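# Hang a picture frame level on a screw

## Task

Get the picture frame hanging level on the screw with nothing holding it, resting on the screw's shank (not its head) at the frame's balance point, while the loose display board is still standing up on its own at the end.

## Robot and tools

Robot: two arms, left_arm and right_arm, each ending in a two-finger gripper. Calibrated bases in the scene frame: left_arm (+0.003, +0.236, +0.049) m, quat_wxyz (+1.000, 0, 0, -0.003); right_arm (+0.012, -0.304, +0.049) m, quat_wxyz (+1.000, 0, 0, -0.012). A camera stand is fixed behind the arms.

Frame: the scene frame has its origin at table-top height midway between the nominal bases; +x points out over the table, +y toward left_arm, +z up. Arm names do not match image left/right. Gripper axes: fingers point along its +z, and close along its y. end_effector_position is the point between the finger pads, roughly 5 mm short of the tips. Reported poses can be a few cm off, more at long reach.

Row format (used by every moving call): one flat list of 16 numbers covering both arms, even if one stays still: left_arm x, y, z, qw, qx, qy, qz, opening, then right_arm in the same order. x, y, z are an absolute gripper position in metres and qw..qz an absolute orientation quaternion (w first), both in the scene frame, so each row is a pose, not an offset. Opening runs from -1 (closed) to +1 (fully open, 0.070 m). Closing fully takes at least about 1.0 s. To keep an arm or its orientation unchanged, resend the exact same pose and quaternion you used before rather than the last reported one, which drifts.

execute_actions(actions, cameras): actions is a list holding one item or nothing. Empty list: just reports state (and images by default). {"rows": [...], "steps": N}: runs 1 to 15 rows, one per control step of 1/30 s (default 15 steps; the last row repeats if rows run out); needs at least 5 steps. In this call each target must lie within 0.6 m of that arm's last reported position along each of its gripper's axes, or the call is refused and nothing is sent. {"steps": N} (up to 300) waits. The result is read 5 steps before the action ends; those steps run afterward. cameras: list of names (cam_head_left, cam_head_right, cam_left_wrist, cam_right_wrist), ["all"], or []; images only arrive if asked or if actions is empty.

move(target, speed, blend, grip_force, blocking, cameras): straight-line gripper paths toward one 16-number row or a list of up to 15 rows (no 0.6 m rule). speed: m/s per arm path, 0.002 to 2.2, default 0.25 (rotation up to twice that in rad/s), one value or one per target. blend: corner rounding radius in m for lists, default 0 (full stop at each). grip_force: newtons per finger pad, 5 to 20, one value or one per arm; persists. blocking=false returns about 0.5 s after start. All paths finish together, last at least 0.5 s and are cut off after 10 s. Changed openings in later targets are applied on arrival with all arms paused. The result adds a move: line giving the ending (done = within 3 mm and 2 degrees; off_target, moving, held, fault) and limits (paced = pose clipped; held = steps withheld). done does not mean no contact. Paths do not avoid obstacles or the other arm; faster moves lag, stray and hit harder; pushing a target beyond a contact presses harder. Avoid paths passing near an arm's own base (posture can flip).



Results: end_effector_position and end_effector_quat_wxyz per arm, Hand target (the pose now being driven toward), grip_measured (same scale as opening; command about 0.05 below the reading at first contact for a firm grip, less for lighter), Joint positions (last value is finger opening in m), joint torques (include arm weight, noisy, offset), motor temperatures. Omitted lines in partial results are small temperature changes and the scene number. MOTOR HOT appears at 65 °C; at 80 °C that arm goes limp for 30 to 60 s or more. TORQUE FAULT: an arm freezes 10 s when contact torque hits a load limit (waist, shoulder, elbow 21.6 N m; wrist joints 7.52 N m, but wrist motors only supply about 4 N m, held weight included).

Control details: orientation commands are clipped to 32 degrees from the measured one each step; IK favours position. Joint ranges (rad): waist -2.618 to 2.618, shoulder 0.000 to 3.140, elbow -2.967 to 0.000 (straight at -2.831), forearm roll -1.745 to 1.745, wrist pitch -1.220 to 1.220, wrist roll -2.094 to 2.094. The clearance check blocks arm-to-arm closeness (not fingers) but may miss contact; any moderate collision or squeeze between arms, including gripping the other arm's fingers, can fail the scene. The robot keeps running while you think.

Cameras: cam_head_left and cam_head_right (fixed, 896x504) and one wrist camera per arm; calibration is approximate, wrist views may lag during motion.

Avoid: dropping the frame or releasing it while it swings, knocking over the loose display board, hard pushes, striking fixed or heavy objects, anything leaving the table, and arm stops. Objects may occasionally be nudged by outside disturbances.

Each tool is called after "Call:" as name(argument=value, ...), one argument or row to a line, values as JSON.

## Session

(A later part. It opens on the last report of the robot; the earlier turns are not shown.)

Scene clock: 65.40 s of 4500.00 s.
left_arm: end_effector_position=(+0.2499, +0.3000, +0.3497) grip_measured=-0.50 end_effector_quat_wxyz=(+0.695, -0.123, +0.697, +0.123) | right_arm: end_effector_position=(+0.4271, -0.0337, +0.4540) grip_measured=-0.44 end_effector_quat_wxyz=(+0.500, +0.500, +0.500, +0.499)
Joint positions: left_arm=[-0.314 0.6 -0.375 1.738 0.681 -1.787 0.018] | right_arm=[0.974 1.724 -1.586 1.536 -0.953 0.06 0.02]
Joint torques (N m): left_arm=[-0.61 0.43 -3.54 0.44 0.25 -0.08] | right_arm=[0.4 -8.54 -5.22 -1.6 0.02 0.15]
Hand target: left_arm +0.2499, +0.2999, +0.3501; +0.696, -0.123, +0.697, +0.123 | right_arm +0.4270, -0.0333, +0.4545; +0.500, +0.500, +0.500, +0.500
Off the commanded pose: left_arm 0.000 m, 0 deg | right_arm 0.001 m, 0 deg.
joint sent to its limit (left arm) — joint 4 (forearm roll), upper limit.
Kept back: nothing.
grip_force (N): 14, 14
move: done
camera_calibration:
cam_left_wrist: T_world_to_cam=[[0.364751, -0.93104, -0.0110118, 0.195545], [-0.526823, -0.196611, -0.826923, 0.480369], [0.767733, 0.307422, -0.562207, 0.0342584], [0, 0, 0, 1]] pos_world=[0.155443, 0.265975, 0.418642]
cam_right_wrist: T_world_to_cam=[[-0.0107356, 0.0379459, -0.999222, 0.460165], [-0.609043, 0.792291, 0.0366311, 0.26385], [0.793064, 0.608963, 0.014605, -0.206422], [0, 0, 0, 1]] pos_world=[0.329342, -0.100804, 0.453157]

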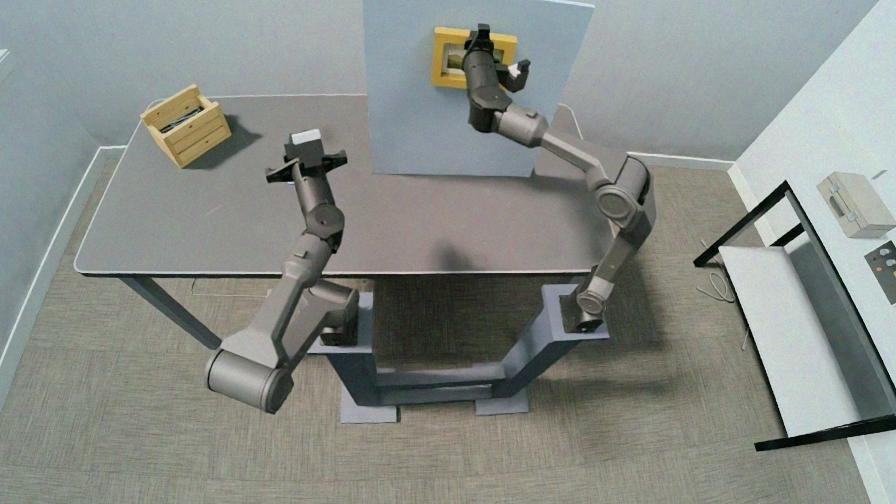

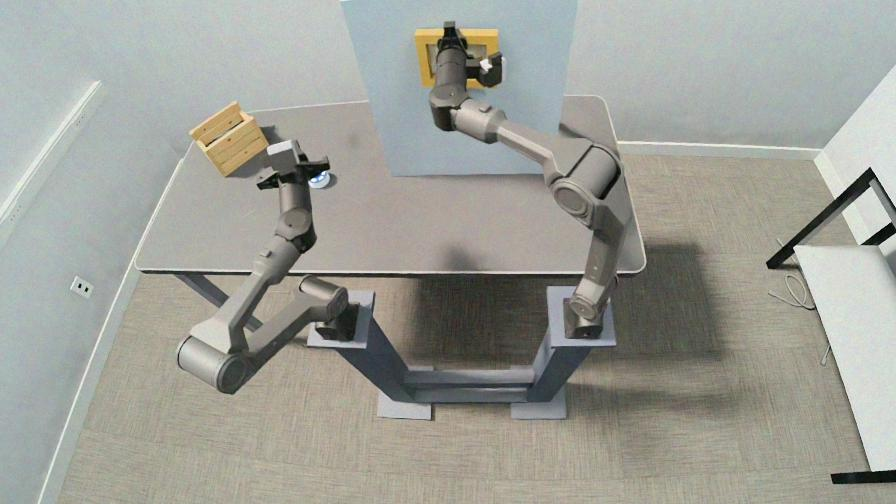

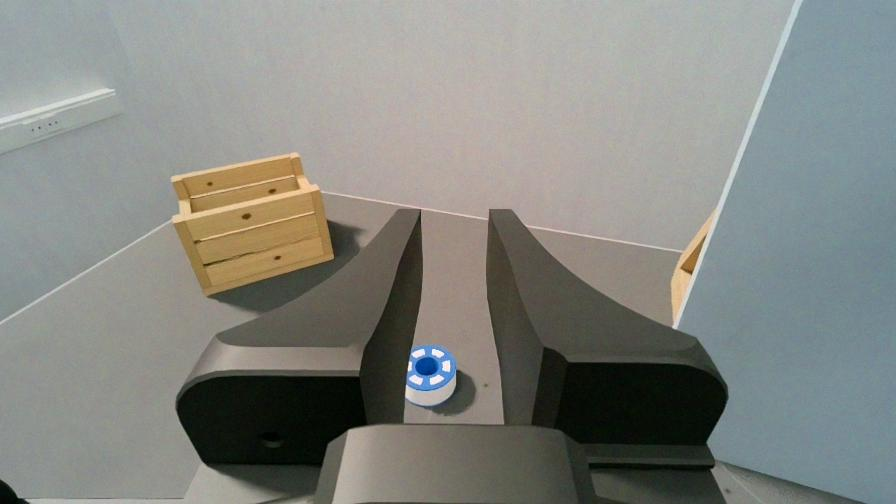

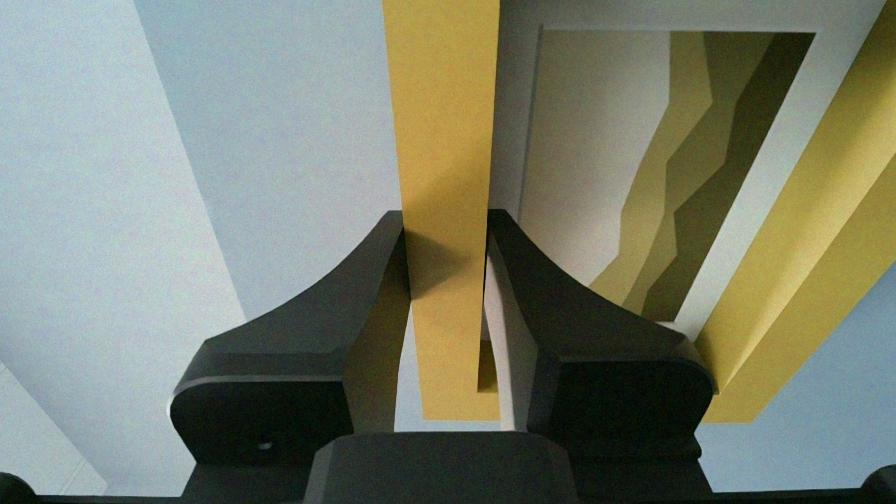

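Call:
move(
  target=[
    [0.25, 0.30, 0.35, 0.6964, -0.1228, 0.6964, 0.1228, -0.5, 0.4283, -0.0333, 0.4500, 0.5, 0.5, 0.5, 0.5, -0.51],
    [0.25, 0.30, 0.35, 0.6964, -0.1228, 0.6964, 0.1228, -0.5, 0.4283, -0.0333, 0.4465, 0.5, 0.5, 0.5, 0.5, -0.51],
  ],
  speed=0.03,
)

Call:
move(
  target=[0.25, 0.30, 0.35, 0.6964, -0.1228, 0.6964, 0.1228, -0.5, 0.4283, -0.0333, 0.4452, 0.5, 0.5, 0.5, 0.5, -0.51],
  speed=0.02,
)

Call:
move(
  target=[0.25, 0.30, 0.35, 0.6964, -0.1228, 0.6964, 0.1228, -0.5, 0.4283, -0.0333, 0.4442, 0.5, 0.5, 0.5, 0.5, -0.51],
  speed=0.02,
  cameras=["cam_head_left","cam_head_right","cam_right_wrist"],
)

Scene clock: 67.43 s of 4500.00 s.
left_arm: end_effector_position=(+0.2499, +0.3000, +0.3497) grip_measured=-0.50 end_effector_quat_wxyz=(+0.695, -0.123, +0.697, +0.123) | right_arm: end_effector_position=(+0.4282, -0.0331, +0.4468) grip_measured=-0.44 end_effector_quat_wxyz=(+0.500, +0.499, +0.500, +0.501)
Joint positions: left_arm=[-0.314 0.6 -0.375 1.738 0.681 -1.787 0.018] | right_arm=[0.972 1.725 -1.558 1.512 -0.949 0.1 0.019]
Joint torques (N m): left_arm=[-0.44 0.47 -3.8 0.43 0.26 -0.1] | right_arm=[-0.45 -7.75 -4.44 -1.21 -0.3 -0.24]
Hand target: left_arm +0.2499, +0.2999, +0.3501; +0.696, -0.123, +0.697, +0.123 | right_arm +0.4283, -0.0333, +0.4465; +0.500, +0.500, +0.500, +0.500
Off the commanded pose: left_arm 0.000 m, 0 deg | right_arm 0.000 m, 0 deg.
joint sent to its limit (left arm) — joint 4 (forearm roll), upper limit.
Kept back: nothing.
grip_force (N): 14, 14
move: done

Scene clock: 68.13 s of 4500.00 s.
left_arm: end_effector_position=(+0.2499, +0.3000, +0.3497) grip_measured=-0.50 end_effector_quat_wxyz=(+0.695, -0.123, +0.697, +0.123) | right_arm: end_effector_position=(+0.4282, -0.0333, +0.4456) grip_measured=-0.44 end_effector_quat_wxyz=(+0.500, +0.500, +0.500, +0.500)
Joint positions: left_arm=[-0.314 0.6 -0.375 1.738 0.681 -1.787 0.018] | right_arm=[0.972 1.725 -1.554 1.51 -0.95 0.105 0.019]
Joint torques (N m): left_arm=[-0.31 0.6 -3.46 0.43 0.31 -0.09] | right_arm=[-0.68 -8.24 -3.88 -1.41 -0.29 0.15]
Hand target: left_arm +0.2499, +0.2999, +0.3501; +0.696, -0.123, +0.697, +0.123 | right_arm +0.4283, -0.0333, +0.4452; +0.500, +0.500, +0.500, +0.500
Off the commanded pose: left_arm 0.000 m, 0 deg | right_arm 0.000 m, 0 deg.
joint sent to its limit (left arm) — joint 4 (forearm roll), upper limit.
Kept back: nothing.
grip_force (N): 14, 14
move: done

Scene clock: 68.83 s of 4500.00 s.
left_arm: end_effector_position=(+0.2499, +0.3000, +0.3497) grip_measured=-0.50 end_effector_quat_wxyz=(+0.695, -0.123, +0.697, +0.123) | right_arm: end_effector_position=(+0.4282, -0.0333, +0.4443) grip_measured=-0.44 end_effector_quat_wxyz=(+0.500, +0.500, +0.500, +0.500)
Joint positions: left_arm=[-0.314 0.6 -0.375 1.738 0.681 -1.787 0.018] | right_arm=[0.972 1.725 -1.549 1.507 -0.95 0.11 0.019]
Joint torques (N m): left_arm=[-0.47 0.63 -3.68 0.44 0.33 -0.11] | right_arm=[-0.94 -8.14 -3.93 -1.41 -0.29 0.12]
Hand target: left_arm +0.2499, +0.2999, +0.3501; +0.696, -0.123, +0.697, +0.123 | right_arm +0.4283, -0.0333, +0.4442; +0.500, +0.500, +0.500, +0.500
Off the commanded pose: left_arm 0.000 m, 0 deg | right_arm 0.000 m, 0 deg.
joint sent to its limit (left arm) — joint 4 (forearm roll), upper limit.
Kept back: nothing.
grip_force (N): 14, 14
move: done
camera_calibration:
cam_right_wrist: T_world_to_cam=[[-0.00997993, 0.0390015, -0.999189, 0.450121], [-0.610612, 0.791066, 0.0369766, 0.265002], [0.791867, 0.610486, 0.01592, -0.207524], [0, 0, 0, 1]] pos_world=[0.330637, -0.1005, 0.443261]
Images, in order (width x height): cam_head_left 896x504, cam_head_right 896x504, cam_right_wrist 896x504.

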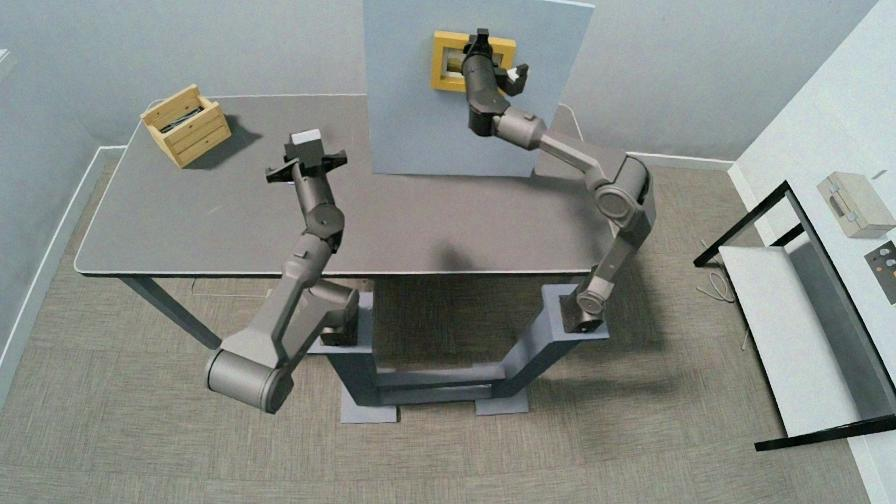

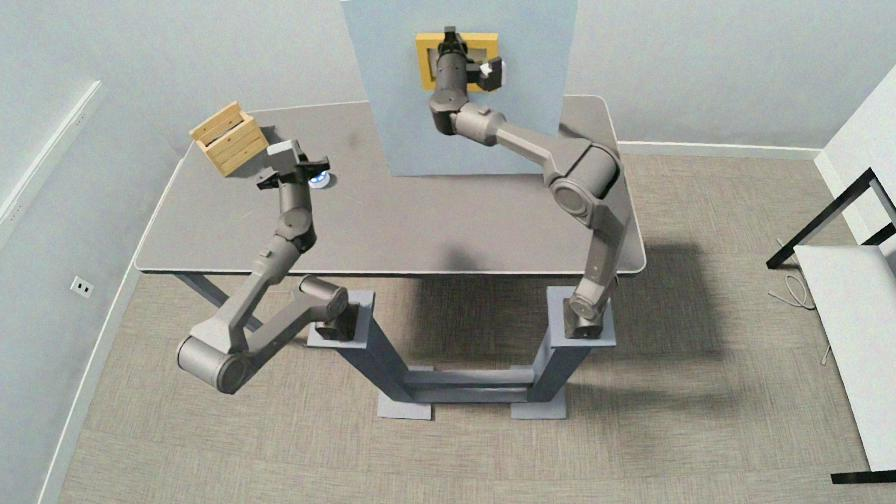

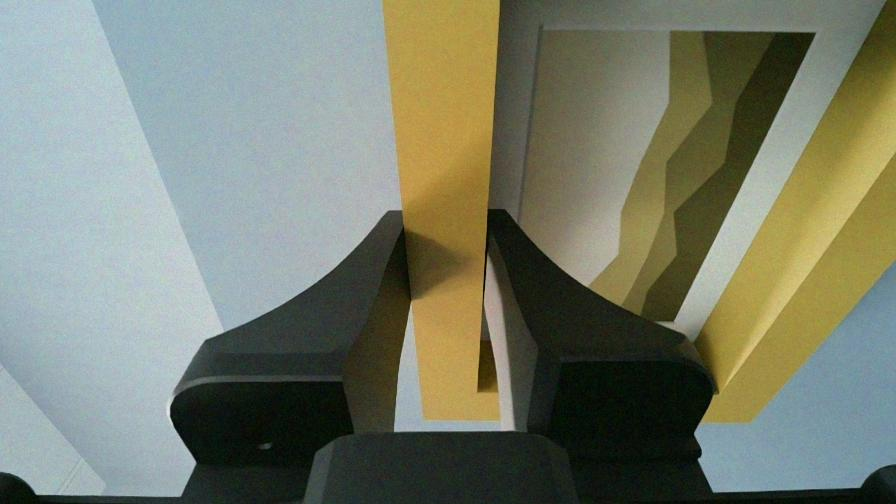

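Call:
move(
  target=[0.25, 0.30, 0.35, 0.6964, -0.1228, 0.6964, 0.1228, -0.5, 0.4283, -0.0333, 0.4430, 0.5, 0.5, 0.5, 0.5, -0.51],
  speed=0.02,
)

Call:
move(
  target=[0.25, 0.30, 0.35, 0.6964, -0.1228, 0.6964, 0.1228, -0.5, 0.4283, -0.0333, 0.4418, 0.5, 0.5, 0.5, 0.5, -0.51],
  speed=0.02,
)

Call:
move(
  target=[0.25, 0.30, 0.35, 0.6964, -0.1228, 0.6964, 0.1228, -0.5, 0.4283, -0.0333, 0.4408, 0.5, 0.5, 0.5, 0.5, -0.51],
  speed=0.02,
)

Scene clock: 69.90 s of 4500.00 s.
left_arm: end_effector_position=(+0.2499, +0.3000, +0.3497) grip_measured=-0.50 end_effector_quat_wxyz=(+0.695, -0.123, +0.697, +0.123) | right_arm: end_effector_position=(+0.4282, -0.0332, +0.4435) grip_measured=-0.44 end_effector_quat_wxyz=(+0.500, +0.500, +0.500, +0.501)
Joint positions: left_arm=[-0.314 0.6 -0.375 1.738 0.681 -1.787 0.018] | right_arm=[0.972 1.725 -1.545 1.503 -0.95 0.116 0.019]
Joint torques (N m): left_arm=[-0.35 0.6 -3.59 0.42 0.33 -0.12] | right_arm=[-1.27 -7.88 -3.89 -1.31 -0.3 0.13]
Hand target: left_arm +0.2499, +0.2999, +0.3501; +0.696, -0.123, +0.697, +0.123 | right_arm +0.4283, -0.0333, +0.4430; +0.500, +0.500, +0.500, +0.500
Off the commanded pose: left_arm 0.000 m, 0 deg | right_arm 0.001 m, 0 deg.
joint sent to its limit (left arm) — joint 4 (forearm roll), upper limit.
Kept back: nothing.
grip_force (N): 14, 14
move: done

Scene clock: 70.60 s of 4500.00 s.
left_arm: end_effector_position=(+0.2499, +0.3000, +0.3497) grip_measured=-0.50 end_effector_quat_wxyz=(+0.695, -0.123, +0.697, +0.123) | right_arm: end_effector_position=(+0.4282, -0.0333, +0.4422) grip_measured=-0.44 end_effector_quat_wxyz=(+0.500, +0.500, +0.500, +0.500)
Joint positions: left_arm=[-0.314 0.6 -0.375 1.738 0.681 -1.787 0.018] | right_arm=[0.972 1.725 -1.541 1.501 -0.951 0.121 0.019]
Joint torques (N m): left_arm=[-0.18 0.45 -3.46 0.44 0.32 -0.08] | right_arm=[-1.48 -7.56 -3.86 -1.32 -0.31 0.12]
Hand target: left_arm +0.2499, +0.2999, +0.3501; +0.696, -0.123, +0.697, +0.123 | right_arm +0.4283, -0.0333, +0.4418; +0.500, +0.500, +0.500, +0.500
Off the commanded pose: left_arm 0.000 m, 0 deg | right_arm 0.000 m, 0 deg.
joint sent to its limit (left arm) — joint 4 (forearm roll), upper limit.
Kept back: nothing.
grip_force (N): 14, 14
move: done

Scene clock: 71.30 s of 4500.00 s.
left_arm: end_effector_position=(+0.2499, +0.3000, +0.3497) grip_measured=-0.50 end_effector_quat_wxyz=(+0.695, -0.123, +0.697, +0.123) | right_arm: end_effector_position=(+0.4282, -0.0333, +0.4409) grip_measured=-0.44 end_effector_quat_wxyz=(+0.500, +0.500, +0.500, +0.500)
Joint positions: left_arm=[-0.314 0.6 -0.375 1.738 0.681 -1.787 0.018] | right_arm=[0.972 1.725 -1.536 1.498 -0.951 0.126 0.019]
Joint torques (N m): left_arm=[-0.09 0.59 -3.73 0.44 0.3 -0.11] | right_arm=[-1.73 -7.24 -3.96 -1.39 -0.32 0.13]
Hand target: left_arm +0.2499, +0.2999, +0.3501; +0.696, -0.123, +0.697, +0.123 | right_arm +0.4283, -0.0333, +0.4408; +0.500, +0.500, +0.500, +0.500
Off the commanded pose: left_arm 0.000 m, 0 deg | right_arm 0.000 m, 0 deg.
joint sent to its limit (left arm) — joint 4 (forearm roll), upper limit.
Kept back: nothing.
grip_force (N): 14, 14
move: done

Call:
move(
  target=[
    [0.25, 0.30, 0.35, 0.6964, -0.1228, 0.6964, 0.1228, -0.5, 0.4275, -0.0333, 0.4600, 0.5, 0.5, 0.5, 0.5, -0.53],
    [0.25, 0.30, 0.35, 0.6964, -0.1228, 0.6964, 0.1228, -0.5, 0.420, -0.0333, 0.4600, 0.5, 0.5, 0.5, 0.5, -0.53],
  ],
  speed=0.04,
)

Scene clock: 73.23 s of 4500.00 s.
left_arm: end_effector_position=(+0.2499, +0.3000, +0.3497) grip_measured=-0.50 end_effector_quat_wxyz=(+0.695, -0.123, +0.697, +0.123) | right_arm: end_effector_position=(+0.4197, -0.0332, +0.4600) grip_measured=-0.44 end_effector_quat_wxyz=(+0.500, +0.500, +0.500, +0.500)
Joint positions: left_arm=[-0.314 0.6 -0.375 1.738 0.681 -1.787 0.018] | right_arm=[0.993 1.709 -1.591 1.55 -0.969 0.038 0.019]
Joint torques (N m): left_arm=[-0.06 0.36 -3.49 0.45 0.2 -0.09] | right_arm=[-0.48 -8.06 -4.42 -1.7 -0.04 0.13]
Hand target: left_arm +0.2499, +0.2999, +0.3501; +0.696, -0.123, +0.697, +0.123 | right_arm +0.4200, -0.0333, +0.4600; +0.500, +0.500, +0.500, +0.500
Off the commanded pose: left_arm 0.000 m, 0 deg | right_arm 0.000 m, 0 deg.
joint sent to its limit (left arm) — joint 4 (forearm roll), upper limit.
Kept back: nothing.
grip_force (N): 14, 14
move: done

Call:
move(
  target=[
    [0.25, 0.30, 0.35, 0.6964, -0.1228, 0.6964, 0.1228, -0.5, 0.37, -0.05, 0.460, 0.5, 0.5, 0.5, 0.5, -0.53],
    [0.25, 0.30, 0.40, 0.6964, -0.1228, 0.6964, 0.1228, -0.5, 0.30, -0.16, 0.42, 0.2989, 0.2989, 0.6409, 0.6409, -0.53],
    [0.355, 0.14, 0.42, 0.716, 0.169, 0.577, -0.355, -0.9, 0.30, -0.16, 0.42, 0.2989, 0.2989, 0.6409, 0.6409, -0.53],
  ],
  speed=[0.15, 0.25, 0.35],
  blend=[0.02, 0.02, 0],
  cameras=["all"],
)

Call:
zoom_image(
  camera="cam_left_wrist",
  region=[300, 50, 750, 350],
)

Call:
zoom_image(
  camera="cam_head_left",
  region=[400, 10, 540, 120],
)

Call:
zoom_image(
  camera="cam_head_right",
  region=[390, 0, 530, 110],
)

Scene clock: 78.07 s of 4500.00 s.
left_arm: end_effector_position=(+0.3551, +0.1396, +0.4200) grip_measured=-0.90 end_effector_quat_wxyz=(+0.716, +0.169, +0.578, -0.355) | right_arm: end_effector_position=(+0.3000, -0.1599, +0.4198) grip_measured=-0.44 end_effector_quat_wxyz=(+0.299, +0.299, +0.641, +0.641)
Joint positions: left_arm=[0.245 1.321 -0.756 1.021 -1.218 -1.084 0.003] | right_arm=[0.037 0.948 -0.759 1.694 0.691 -0.16 0.019]
Joint torques (N m): left_arm=[0.47 -4.9 -2.33 -0.62 -0.83 -0.04] | right_arm=[0.56 -2.93 -5.6 1.08 0.05 0.15]
Hand target: left_arm +0.3550, +0.1399, +0.4201; +0.716, +0.168, +0.578, -0.354 | right_arm +0.3000, -0.1600, +0.4200; +0.299, +0.299, +0.641, +0.641
Off the commanded pose: left_arm 0.000 m, 0 deg | right_arm 0.000 m, 0 deg.
joint sent to its limit (left arm) — joint 5 (wrist pitch), lower limit.
Kept back: nothing.
grip_force (N): 14, 14
move: done
camera_calibration:
cam_left_wrist: T_world_to_cam=[[-0.684793, -0.709942, 0.16444, 0.276704], [-0.331657, 0.102692, -0.937794, 0.497897], [0.648893, -0.696732, -0.30578, 0.117038], [0, 0, 0, 1]] pos_world=[0.278671, 0.226858, 0.457212]
cam_right_wrist: T_world_to_cam=[[-0.0326389, 0.0229407, -0.999204, 0.433579], [-0.976163, 0.213897, 0.0367972, 0.305327], [0.214571, 0.976587, 0.0154125, 0.203713], [0, 0, 0, 1]] pos_world=[0.26849, -0.274199, 0.418859]

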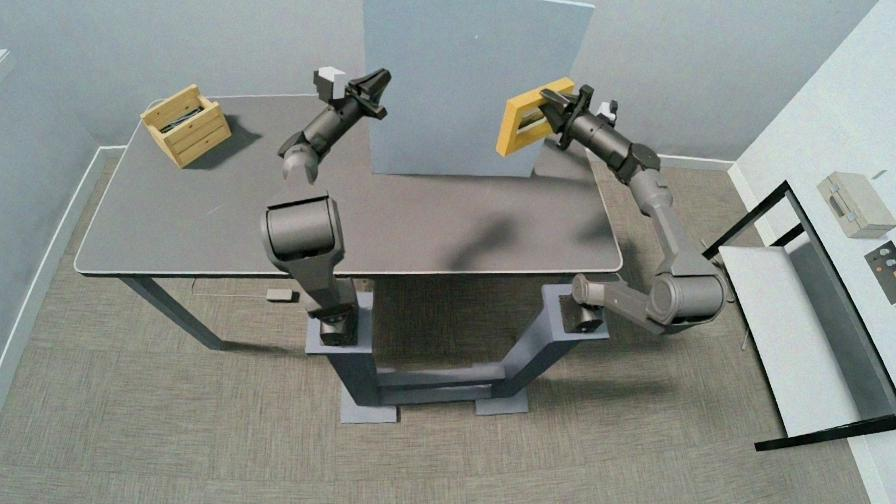

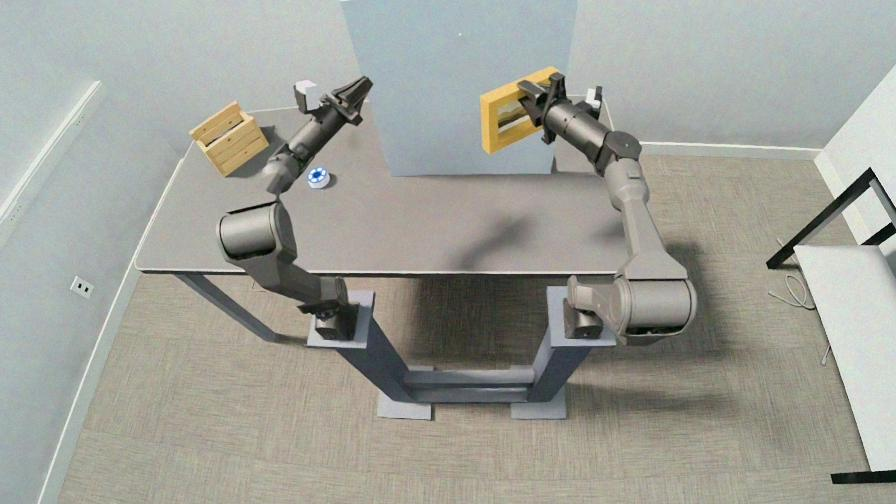

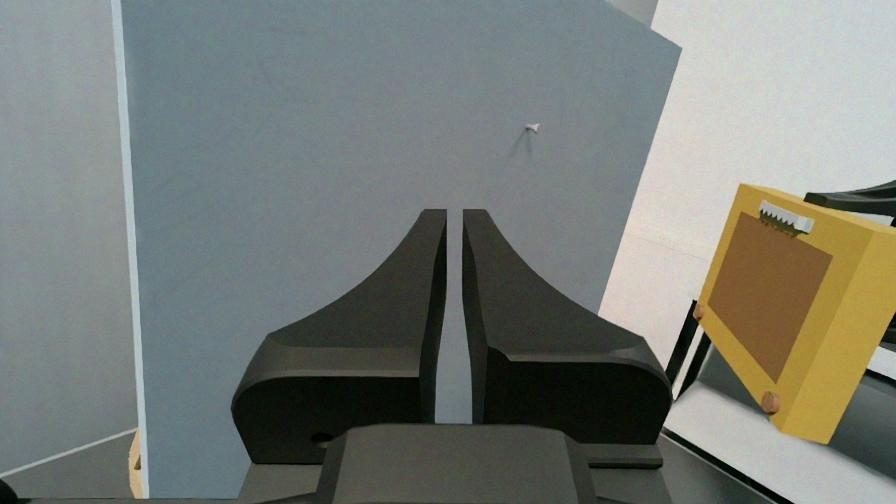

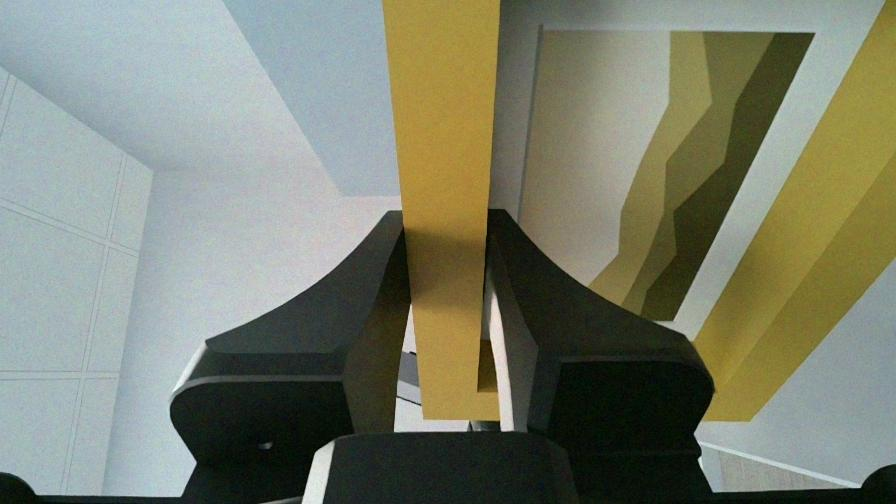

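Scaled by 1.120 from the camera's 896x504 image, which has a finer 1280x720 frame.

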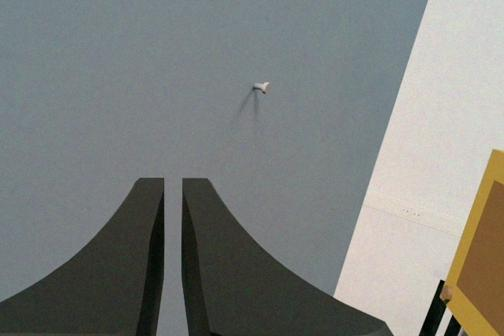

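Scaled by 3.600 from the camera's 896x504 image, which has a finer 1280x720 frame.

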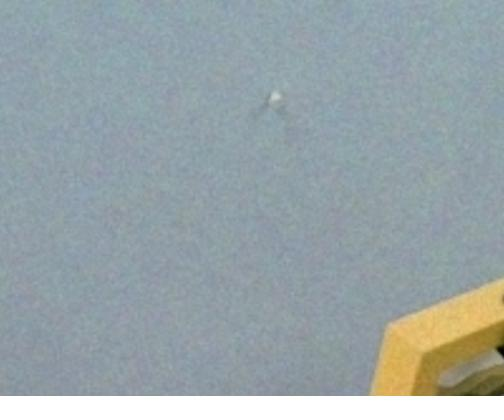

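Scaled by 3.600 from the camera's 896x504 image, which has a finer 1280x720 frame.

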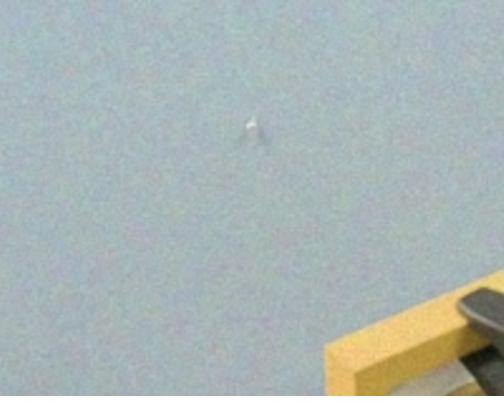

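Excellent: sawtooth hanger, plus bumpers at the bottom of the back. Zoom in.

Call:
zoom_image(
  camera="cam_left_wrist",
  region=[740, 180, 840, 260],
)

Call:
zoom_image(
  camera="cam_left_wrist",
  region=[660, 160, 896, 460],
)

Call:
zoom_image(
  camera="cam_left_wrist",
  region=[490, 100, 570, 170],
)

Scaled by 5.040 from the camera's 896x504 image, which has a finer 1280x720 frame.

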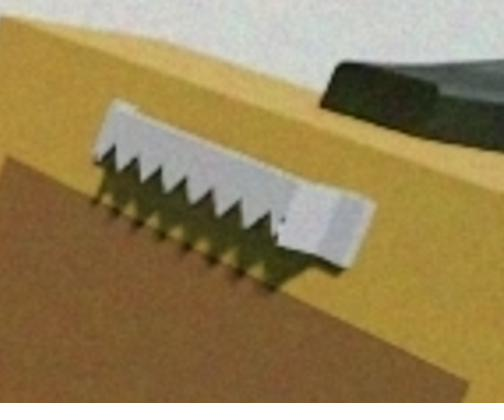

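Scaled by 1.680 from the camera's 896x504 image, which has a finer 1280x720 frame.

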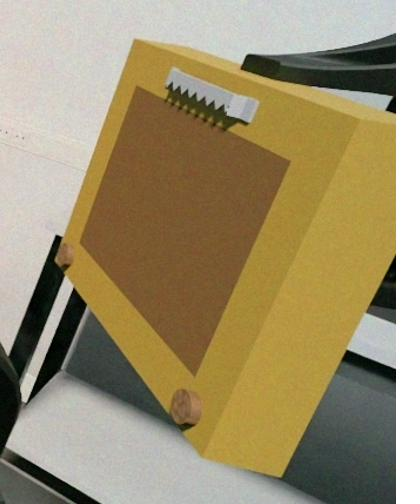

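Scaled by 6.300 from the camera's 896x504 image, which has a finer 1280x720 frame.

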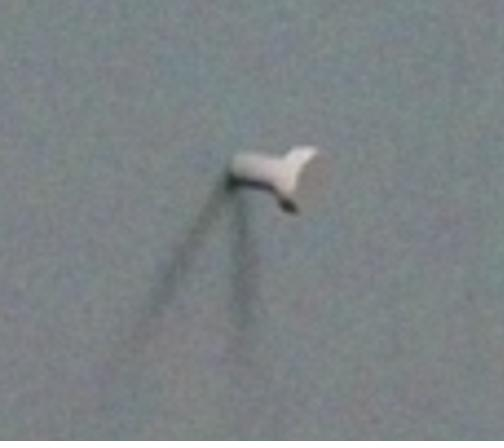

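Call:
move(
  target=[
    [0.32, 0.19, 0.42, 0.716, 0.169, 0.577, -0.355, -0.9, 0.33, -0.08, 0.45, 0.4577, 0.4577, 0.539, 0.539, -0.53],
    [0.32, 0.19, 0.42, 0.716, 0.169, 0.577, -0.355, -0.9, 0.405, -0.0333, 0.458, 0.4577, 0.4577, 0.539, 0.539, -0.53],
  ],
  speed=[0.25, 0.15],
  blend=[0.02, 0],
  cameras=["all"],
)

Call:
zoom_image(
  camera="cam_head_left",
  region=[410, 20, 530, 100],
)

Call:
zoom_image(
  camera="cam_head_right",
  region=[400, 15, 520, 100],
)

Call:
zoom_image(
  camera="cam_left_wrist",
  region=[400, 50, 800, 350],
)

Scene clock: 85.93 s of 4500.00 s.
left_arm: end_effector_position=(+0.3200, +0.1897, +0.4206) grip_measured=-0.90 end_effector_quat_wxyz=(+0.719, +0.117, +0.614, -0.305) | right_arm: end_effector_position=(+0.4054, -0.0330, +0.4578) grip_measured=-0.44 end_effector_quat_wxyz=(+0.458, +0.458, +0.539, +0.539)
Joint positions: left_arm=[0.498 1.127 -0.665 1.163 -1.218 -1.28 0.003] | right_arm=[0.956 1.58 -1.422 1.499 -0.772 0.1 0.019]
Joint torques (N m): left_arm=[-0.75 -2.02 -2.76 -0.89 -0.58 0.07] | right_arm=[0.57 -8.04 -4.31 -1.45 -0.28 0.05]
Hand target: left_arm +0.3202, +0.1895, +0.4202; +0.719, +0.117, +0.614, -0.305 | right_arm +0.4050, -0.0333, +0.4580; +0.458, +0.458, +0.539, +0.539
Off the commanded pose: left_arm 0.001 m, 9 deg | right_arm 0.001 m, 0 deg.
joint read past its limit (left arm) — joint 5 (wrist pitch), lower limit.
joint sent to its limit (left arm) — joint 5 (wrist pitch), lower limit.
Kept back: nothing.
grip_force (N): 14, 14
move: off_target (left_arm)
camera_calibration:
cam_left_wrist: T_world_to_cam=[[-0.561959, -0.802326, 0.201187, 0.250951], [-0.405985, 0.0556222, -0.912186, 0.503646], [0.720679, -0.594289, -0.356989, 0.153941], [0, 0, 0, 1]] pos_world=[0.234555, 0.264816, 0.463886]
cam_right_wrist: T_world_to_cam=[[-0.0163686, 0.0361005, -0.999214, 0.465896], [-0.730412, 0.682026, 0.0366061, 0.295573], [0.682811, 0.730437, 0.0152044, -0.141289], [0, 0, 0, 1]] pos_world=[0.31999, -0.115205, 0.456858]

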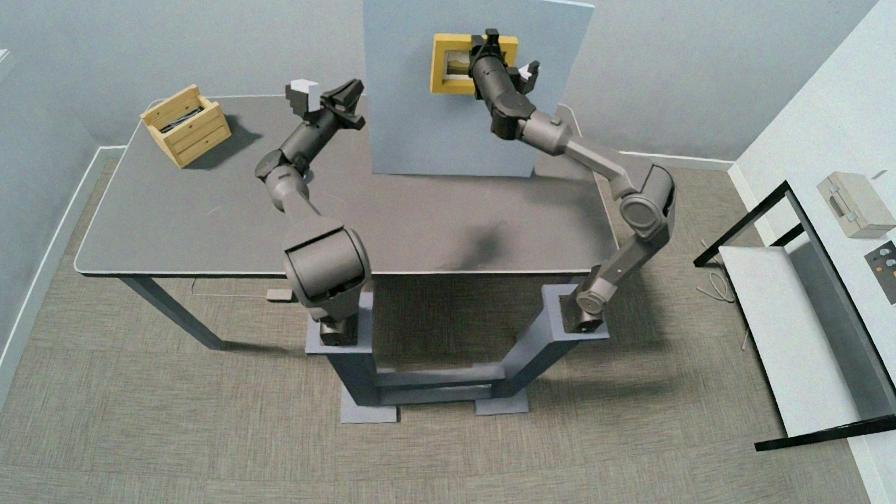

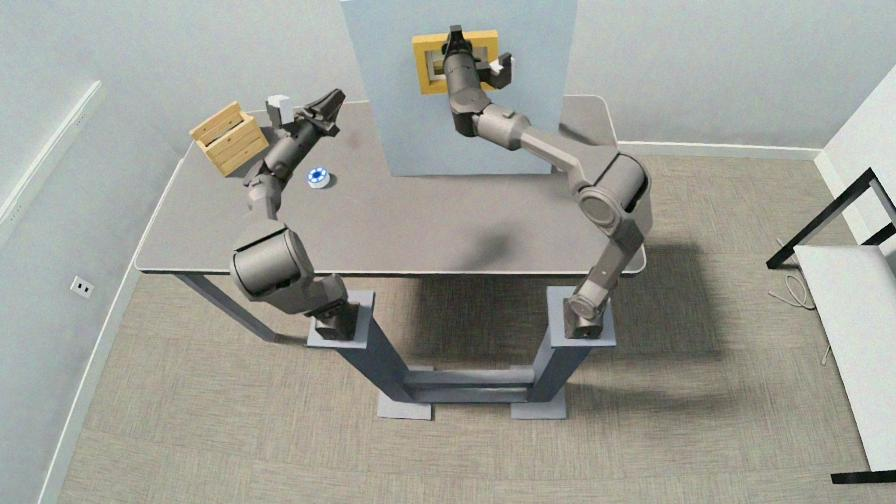

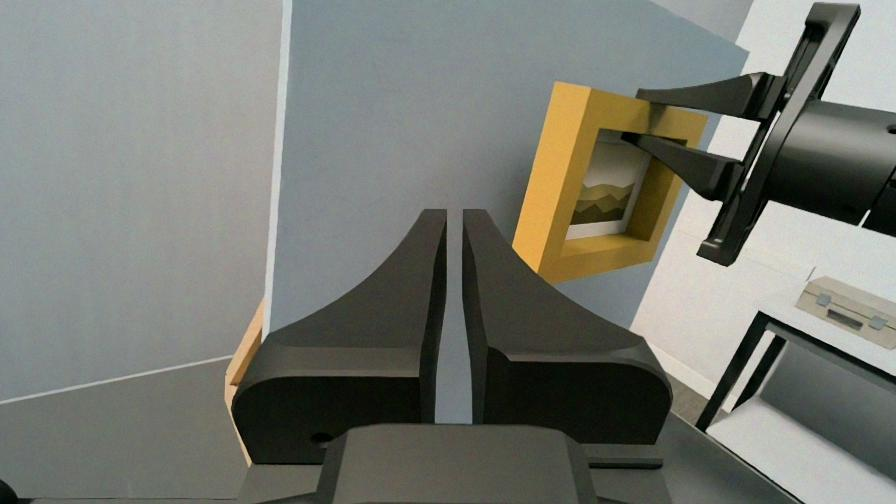

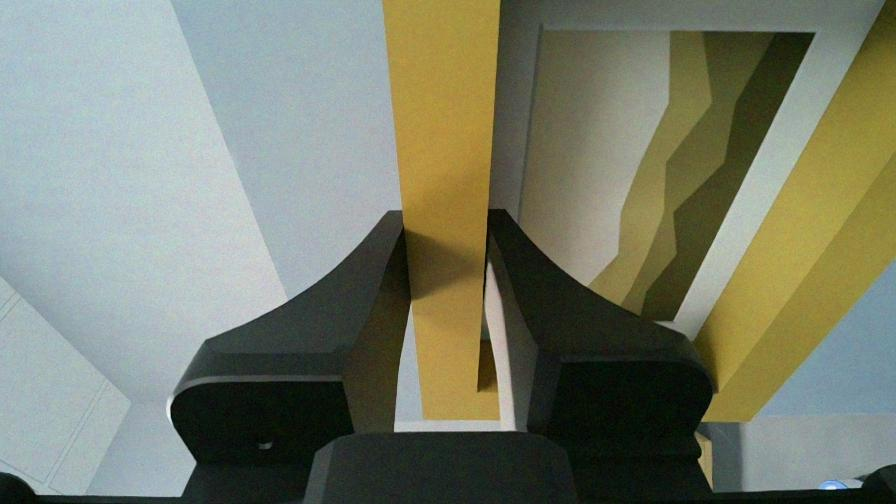

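Scaled by 4.200 from the camera's 896x504 image, which has a finer 1280x720 frame.

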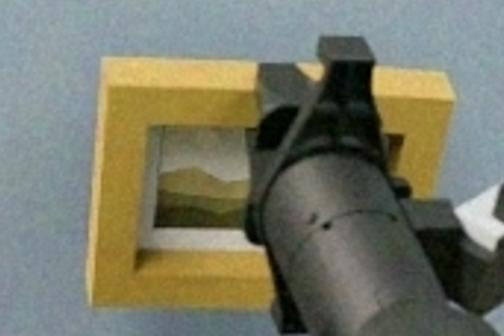

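Scaled by 4.200 from the camera's 896x504 image, which has a finer 1280x720 frame.

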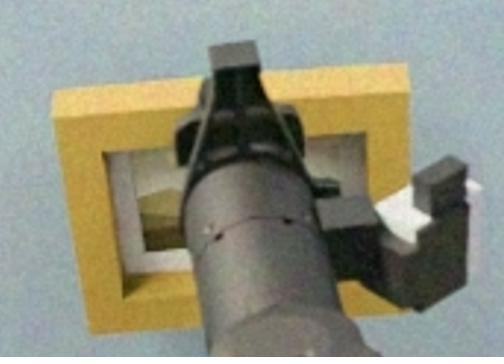

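Scaled by 1.260 from the camera's 896x504 image, which has a finer 1280x720 frame.

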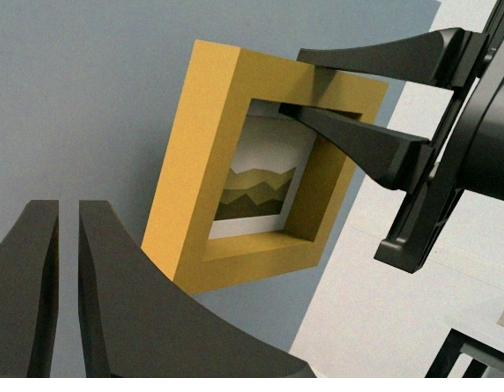

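Call:
move(
  target=[0.32,0.19,0.42,0.716,0.169,0.577,-0.355,-0.9,0.424,-0.0333,0.4565,0.4577,0.4577,0.539,0.539,-0.52],
  speed=0.05,
  cameras=["cam_head_left","cam_head_right","cam_left_wrist"],
)

Scene clock: 88.93 s of 4500.00 s.
left_arm: end_effector_position=(+0.3202, +0.1894, +0.4203) grip_measured=-0.90 end_effector_quat_wxyz=(+0.719, +0.117, +0.614, -0.305) | right_arm: end_effector_position=(+0.4238, -0.0332, +0.4564) grip_measured=-0.44 end_effector_quat_wxyz=(+0.457, +0.458, +0.539, +0.539)
Joint positions: left_arm=[0.497 1.128 -0.665 1.163 -1.218 -1.279 0.003] | right_arm=[0.907 1.62 -1.464 1.493 -0.723 0.104 0.019]
Joint torques (N m): left_arm=[0.82 -3.43 -2.82 -0.6 -0.65 -0.19] | right_arm=[-0.02 -6.85 -5.34 -1.38 -0.11 0.12]
Hand target: left_arm +0.3202, +0.1895, +0.4202; +0.719, +0.117, +0.614, -0.305 | right_arm +0.4240, -0.0333, +0.4565; +0.458, +0.458, +0.539, +0.539
Off the commanded pose: left_arm 0.001 m, 9 deg | right_arm 0.000 m, 0 deg.
joint sent to its limit (left arm) — joint 5 (wrist pitch), lower limit.
Kept back: nothing.
grip_force (N): 14, 14
move: off_target (left_arm)
camera_calibration:
cam_left_wrist: T_world_to_cam=[[-0.562569, -0.801896, 0.201195, 0.250969], [-0.406347, 0.0562556, -0.911985, 0.50338], [0.719999, -0.594809, -0.357496, 0.154139], [0, 0, 0, 1]] pos_world=[0.234754, 0.264616, 0.463685]
Images, in order (width x height): cam_head_left 896x504, cam_head_right 896x504, cam_left_wrist 896x504.

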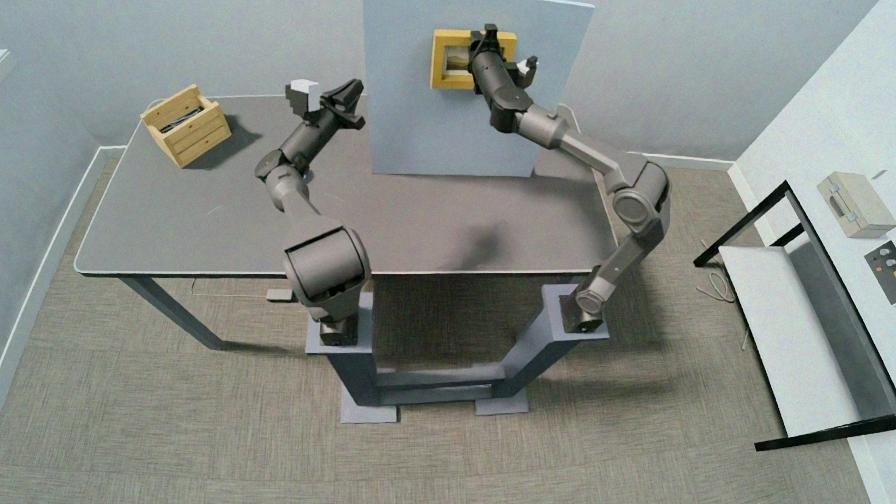

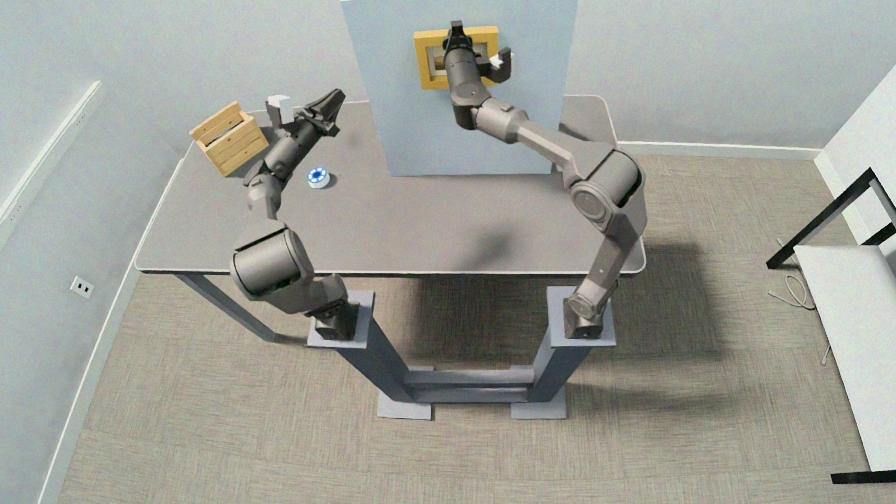

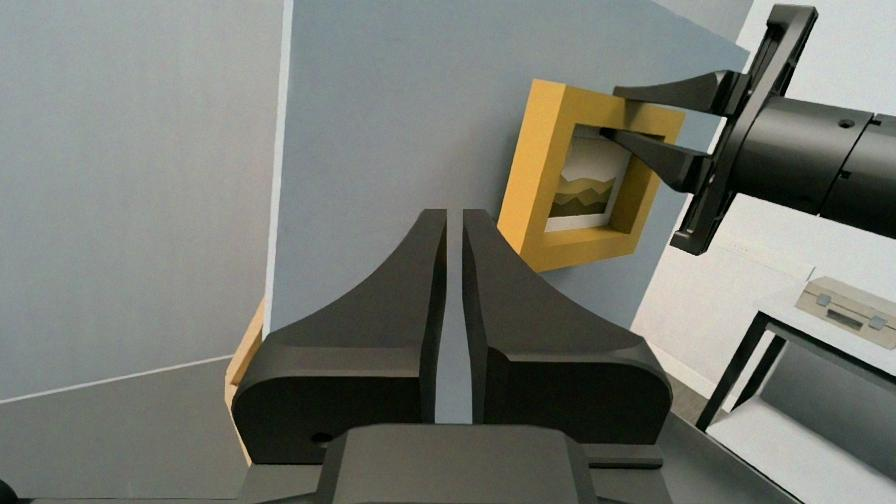

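Call:
zoom_image(
  camera="cam_head_left",
  region=[410, 20, 530, 100],
)

Call:
zoom_image(
  camera="cam_head_right",
  region=[400, 15, 520, 95],
)

Call:
zoom_image(
  camera="cam_left_wrist",
  region=[460, 40, 720, 300],
)

Scaled by 4.200 from the camera's 896x504 image, which has a finer 1280x720 frame.

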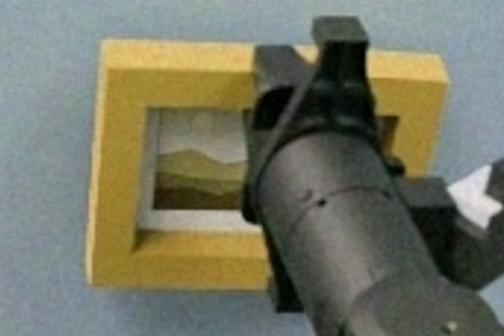

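Scaled by 4.200 from the camera's 896x504 image, which has a finer 1280x720 frame.

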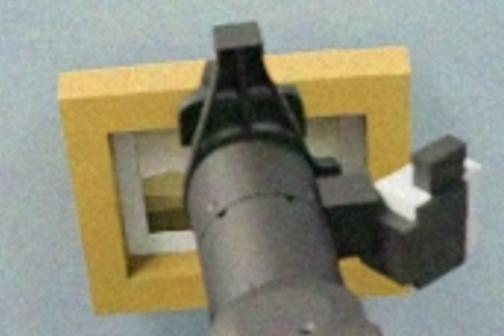

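Scaled by 1.938 from the camera's 896x504 image, which has a finer 1280x720 frame.

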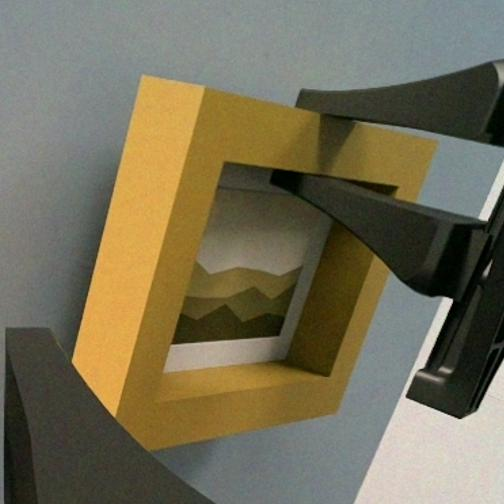

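Call:
move(
  target=[0.32,0.19,0.42,0.716,0.169,0.577,-0.355,-0.9,0.428,-0.0333,0.4565,0.4662,0.4662,0.5316,0.5316,-0.52],
  speed=0.04,
)

Call:
move(
  target=[0.32,0.19,0.42,0.716,0.169,0.577,-0.355,-0.9,0.430,-0.0333,0.4565,0.4662,0.4662,0.5316,0.5316,-0.52],
  speed=0.03,
)

Call:
move(
  target=[0.32,0.19,0.42,0.716,0.169,0.577,-0.355,-0.9,0.4315,-0.0333,0.4565,0.4662,0.4662,0.5316,0.5316,-0.52],
  speed=0.03,
  cameras=["cam_head_left","cam_head_right","cam_left_wrist"],
)

Scene clock: 93.37 s of 4500.00 s.
left_arm: end_effector_position=(+0.3202, +0.1894, +0.4203) grip_measured=-0.90 end_effector_quat_wxyz=(+0.719, +0.117, +0.614, -0.305) | right_arm: end_effector_position=(+0.4280, -0.0333, +0.4565) grip_measured=-0.44 end_effector_quat_wxyz=(+0.466, +0.466, +0.532, +0.532)
Joint positions: left_arm=[0.497 1.128 -0.665 1.163 -1.218 -1.279 0.003] | right_arm=[0.913 1.646 -1.496 1.505 -0.76 0.092 0.019]
Joint torques (N m): left_arm=[0.45 -2.24 -3.06 -0.63 -0.86 -0.16] | right_arm=[0.7 -6.85 -5.38 -1.28 -0.22 -0.23]
Hand target: left_arm +0.3202, +0.1895, +0.4202; +0.719, +0.117, +0.614, -0.305 | right_arm +0.4280, -0.0333, +0.4565; +0.466, +0.466, +0.532, +0.532
Off the commanded pose: left_arm 0.001 m, 9 deg | right_arm 0.000 m, 0 deg.
joint sent to its limit (left arm) — joint 5 (wrist pitch), lower limit.
Kept back: nothing.
grip_force (N): 14, 14
move: off_target (left_arm)

Scene clock: 96.30 s of 4500.00 s.
left_arm: end_effector_position=(+0.3202, +0.1894, +0.4203) grip_measured=-0.90 end_effector_quat_wxyz=(+0.719, +0.117, +0.614, -0.305) | right_arm: end_effector_position=(+0.4298, -0.0333, +0.4565) grip_measured=-0.44 end_effector_quat_wxyz=(+0.466, +0.466, +0.532, +0.532)
Joint positions: left_arm=[0.497 1.128 -0.665 1.163 -1.218 -1.279 0.003] | right_arm=[0.909 1.65 -1.501 1.505 -0.756 0.091 0.019]
Joint torques (N m): left_arm=[0.57 -3.6 -2.7 -0.6 -0.85 -0.22] | right_arm=[-0.44 -6.78 -5.44 -1.26 -0.02 -0.25]
Hand target: left_arm +0.3202, +0.1895, +0.4202; +0.719, +0.117, +0.614, -0.305 | right_arm +0.4300, -0.0333, +0.4565; +0.466, +0.466, +0.532, +0.532
Off the commanded pose: left_arm 0.001 m, 9 deg | right_arm 0.000 m, 0 deg.
joint sent to its limit (left arm) — joint 5 (wrist pitch), lower limit.
Kept back: nothing.
grip_force (N): 14, 14
move: off_target (left_arm)

Scene clock: 99.23 s of 4500.00 s.
left_arm: end_effector_position=(+0.3202, +0.1894, +0.4203) grip_measured=-0.90 end_effector_quat_wxyz=(+0.719, +0.117, +0.614, -0.305) | right_arm: end_effector_position=(+0.4313, -0.0332, +0.4564) grip_measured=-0.44 end_effector_quat_wxyz=(+0.466, +0.466, +0.532, +0.532)
Joint positions: left_arm=[0.497 1.128 -0.665 1.163 -1.218 -1.279 0.003] | right_arm=[0.905 1.654 -1.506 1.506 -0.752 0.09 0.019]
Joint torques (N m): left_arm=[0.41 -3.66 -2.32 -0.63 -0.82 -0.18] | right_arm=[-0.44 -6.8 -5.47 -1.26 -0.03 -0.24]
Hand target: left_arm +0.3202, +0.1895, +0.4202; +0.719, +0.117, +0.614, -0.305 | right_arm +0.4315, -0.0333, +0.4565; +0.466, +0.466, +0.532, +0.532
Off the commanded pose: left_arm 0.001 m, 9 deg | right_arm 0.000 m, 0 deg.
joint sent to its limit (left arm) — joint 5 (wrist pitch), lower limit.
Kept back: nothing.
grip_force (N): 14, 14
move: off_target (left_arm)
camera_calibration:
cam_left_wrist: T_world_to_cam=[[-0.562569, -0.801896, 0.201195, 0.250969], [-0.406347, 0.0562556, -0.911985, 0.50338], [0.719999, -0.594809, -0.357496, 0.154139], [0, 0, 0, 1]] pos_world=[0.234754, 0.264616, 0.463685]
Images, in order (width x height): cam_head_left 896x504, cam_head_right 896x504, cam_left_wrist 896x504.

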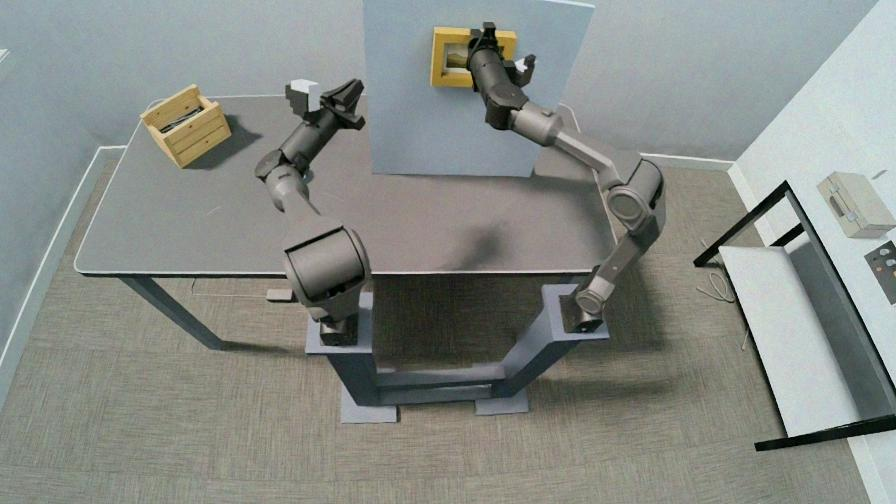

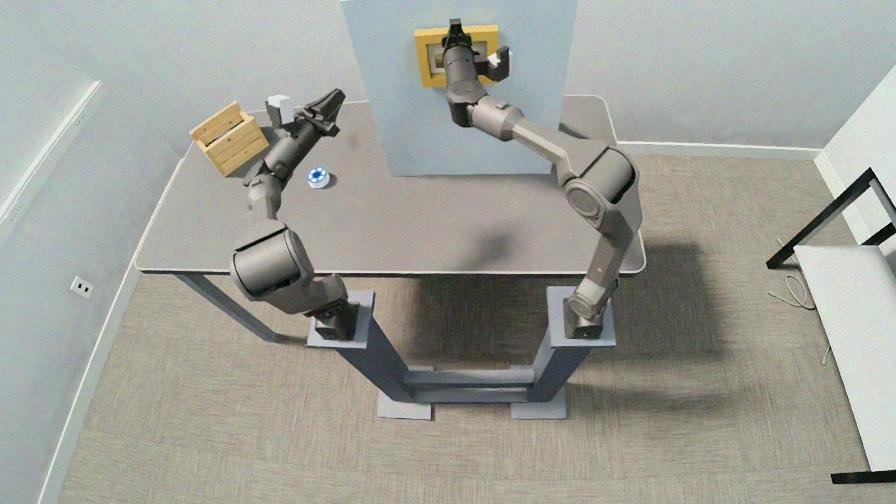

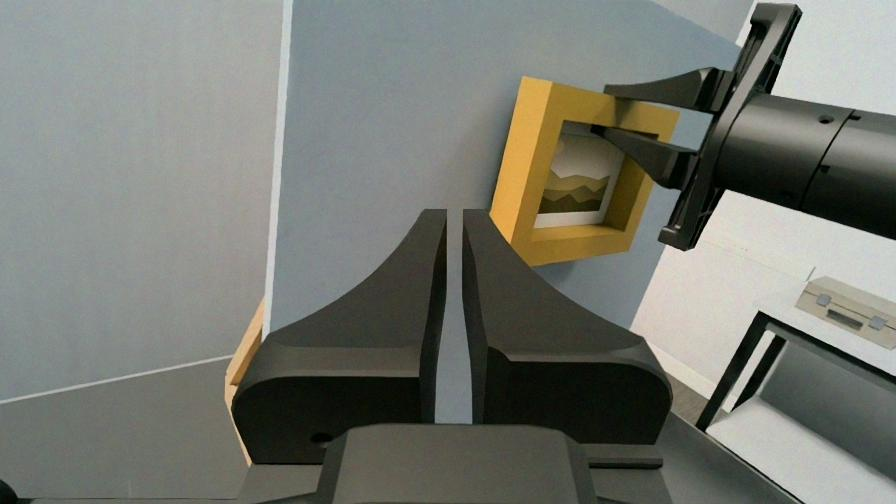

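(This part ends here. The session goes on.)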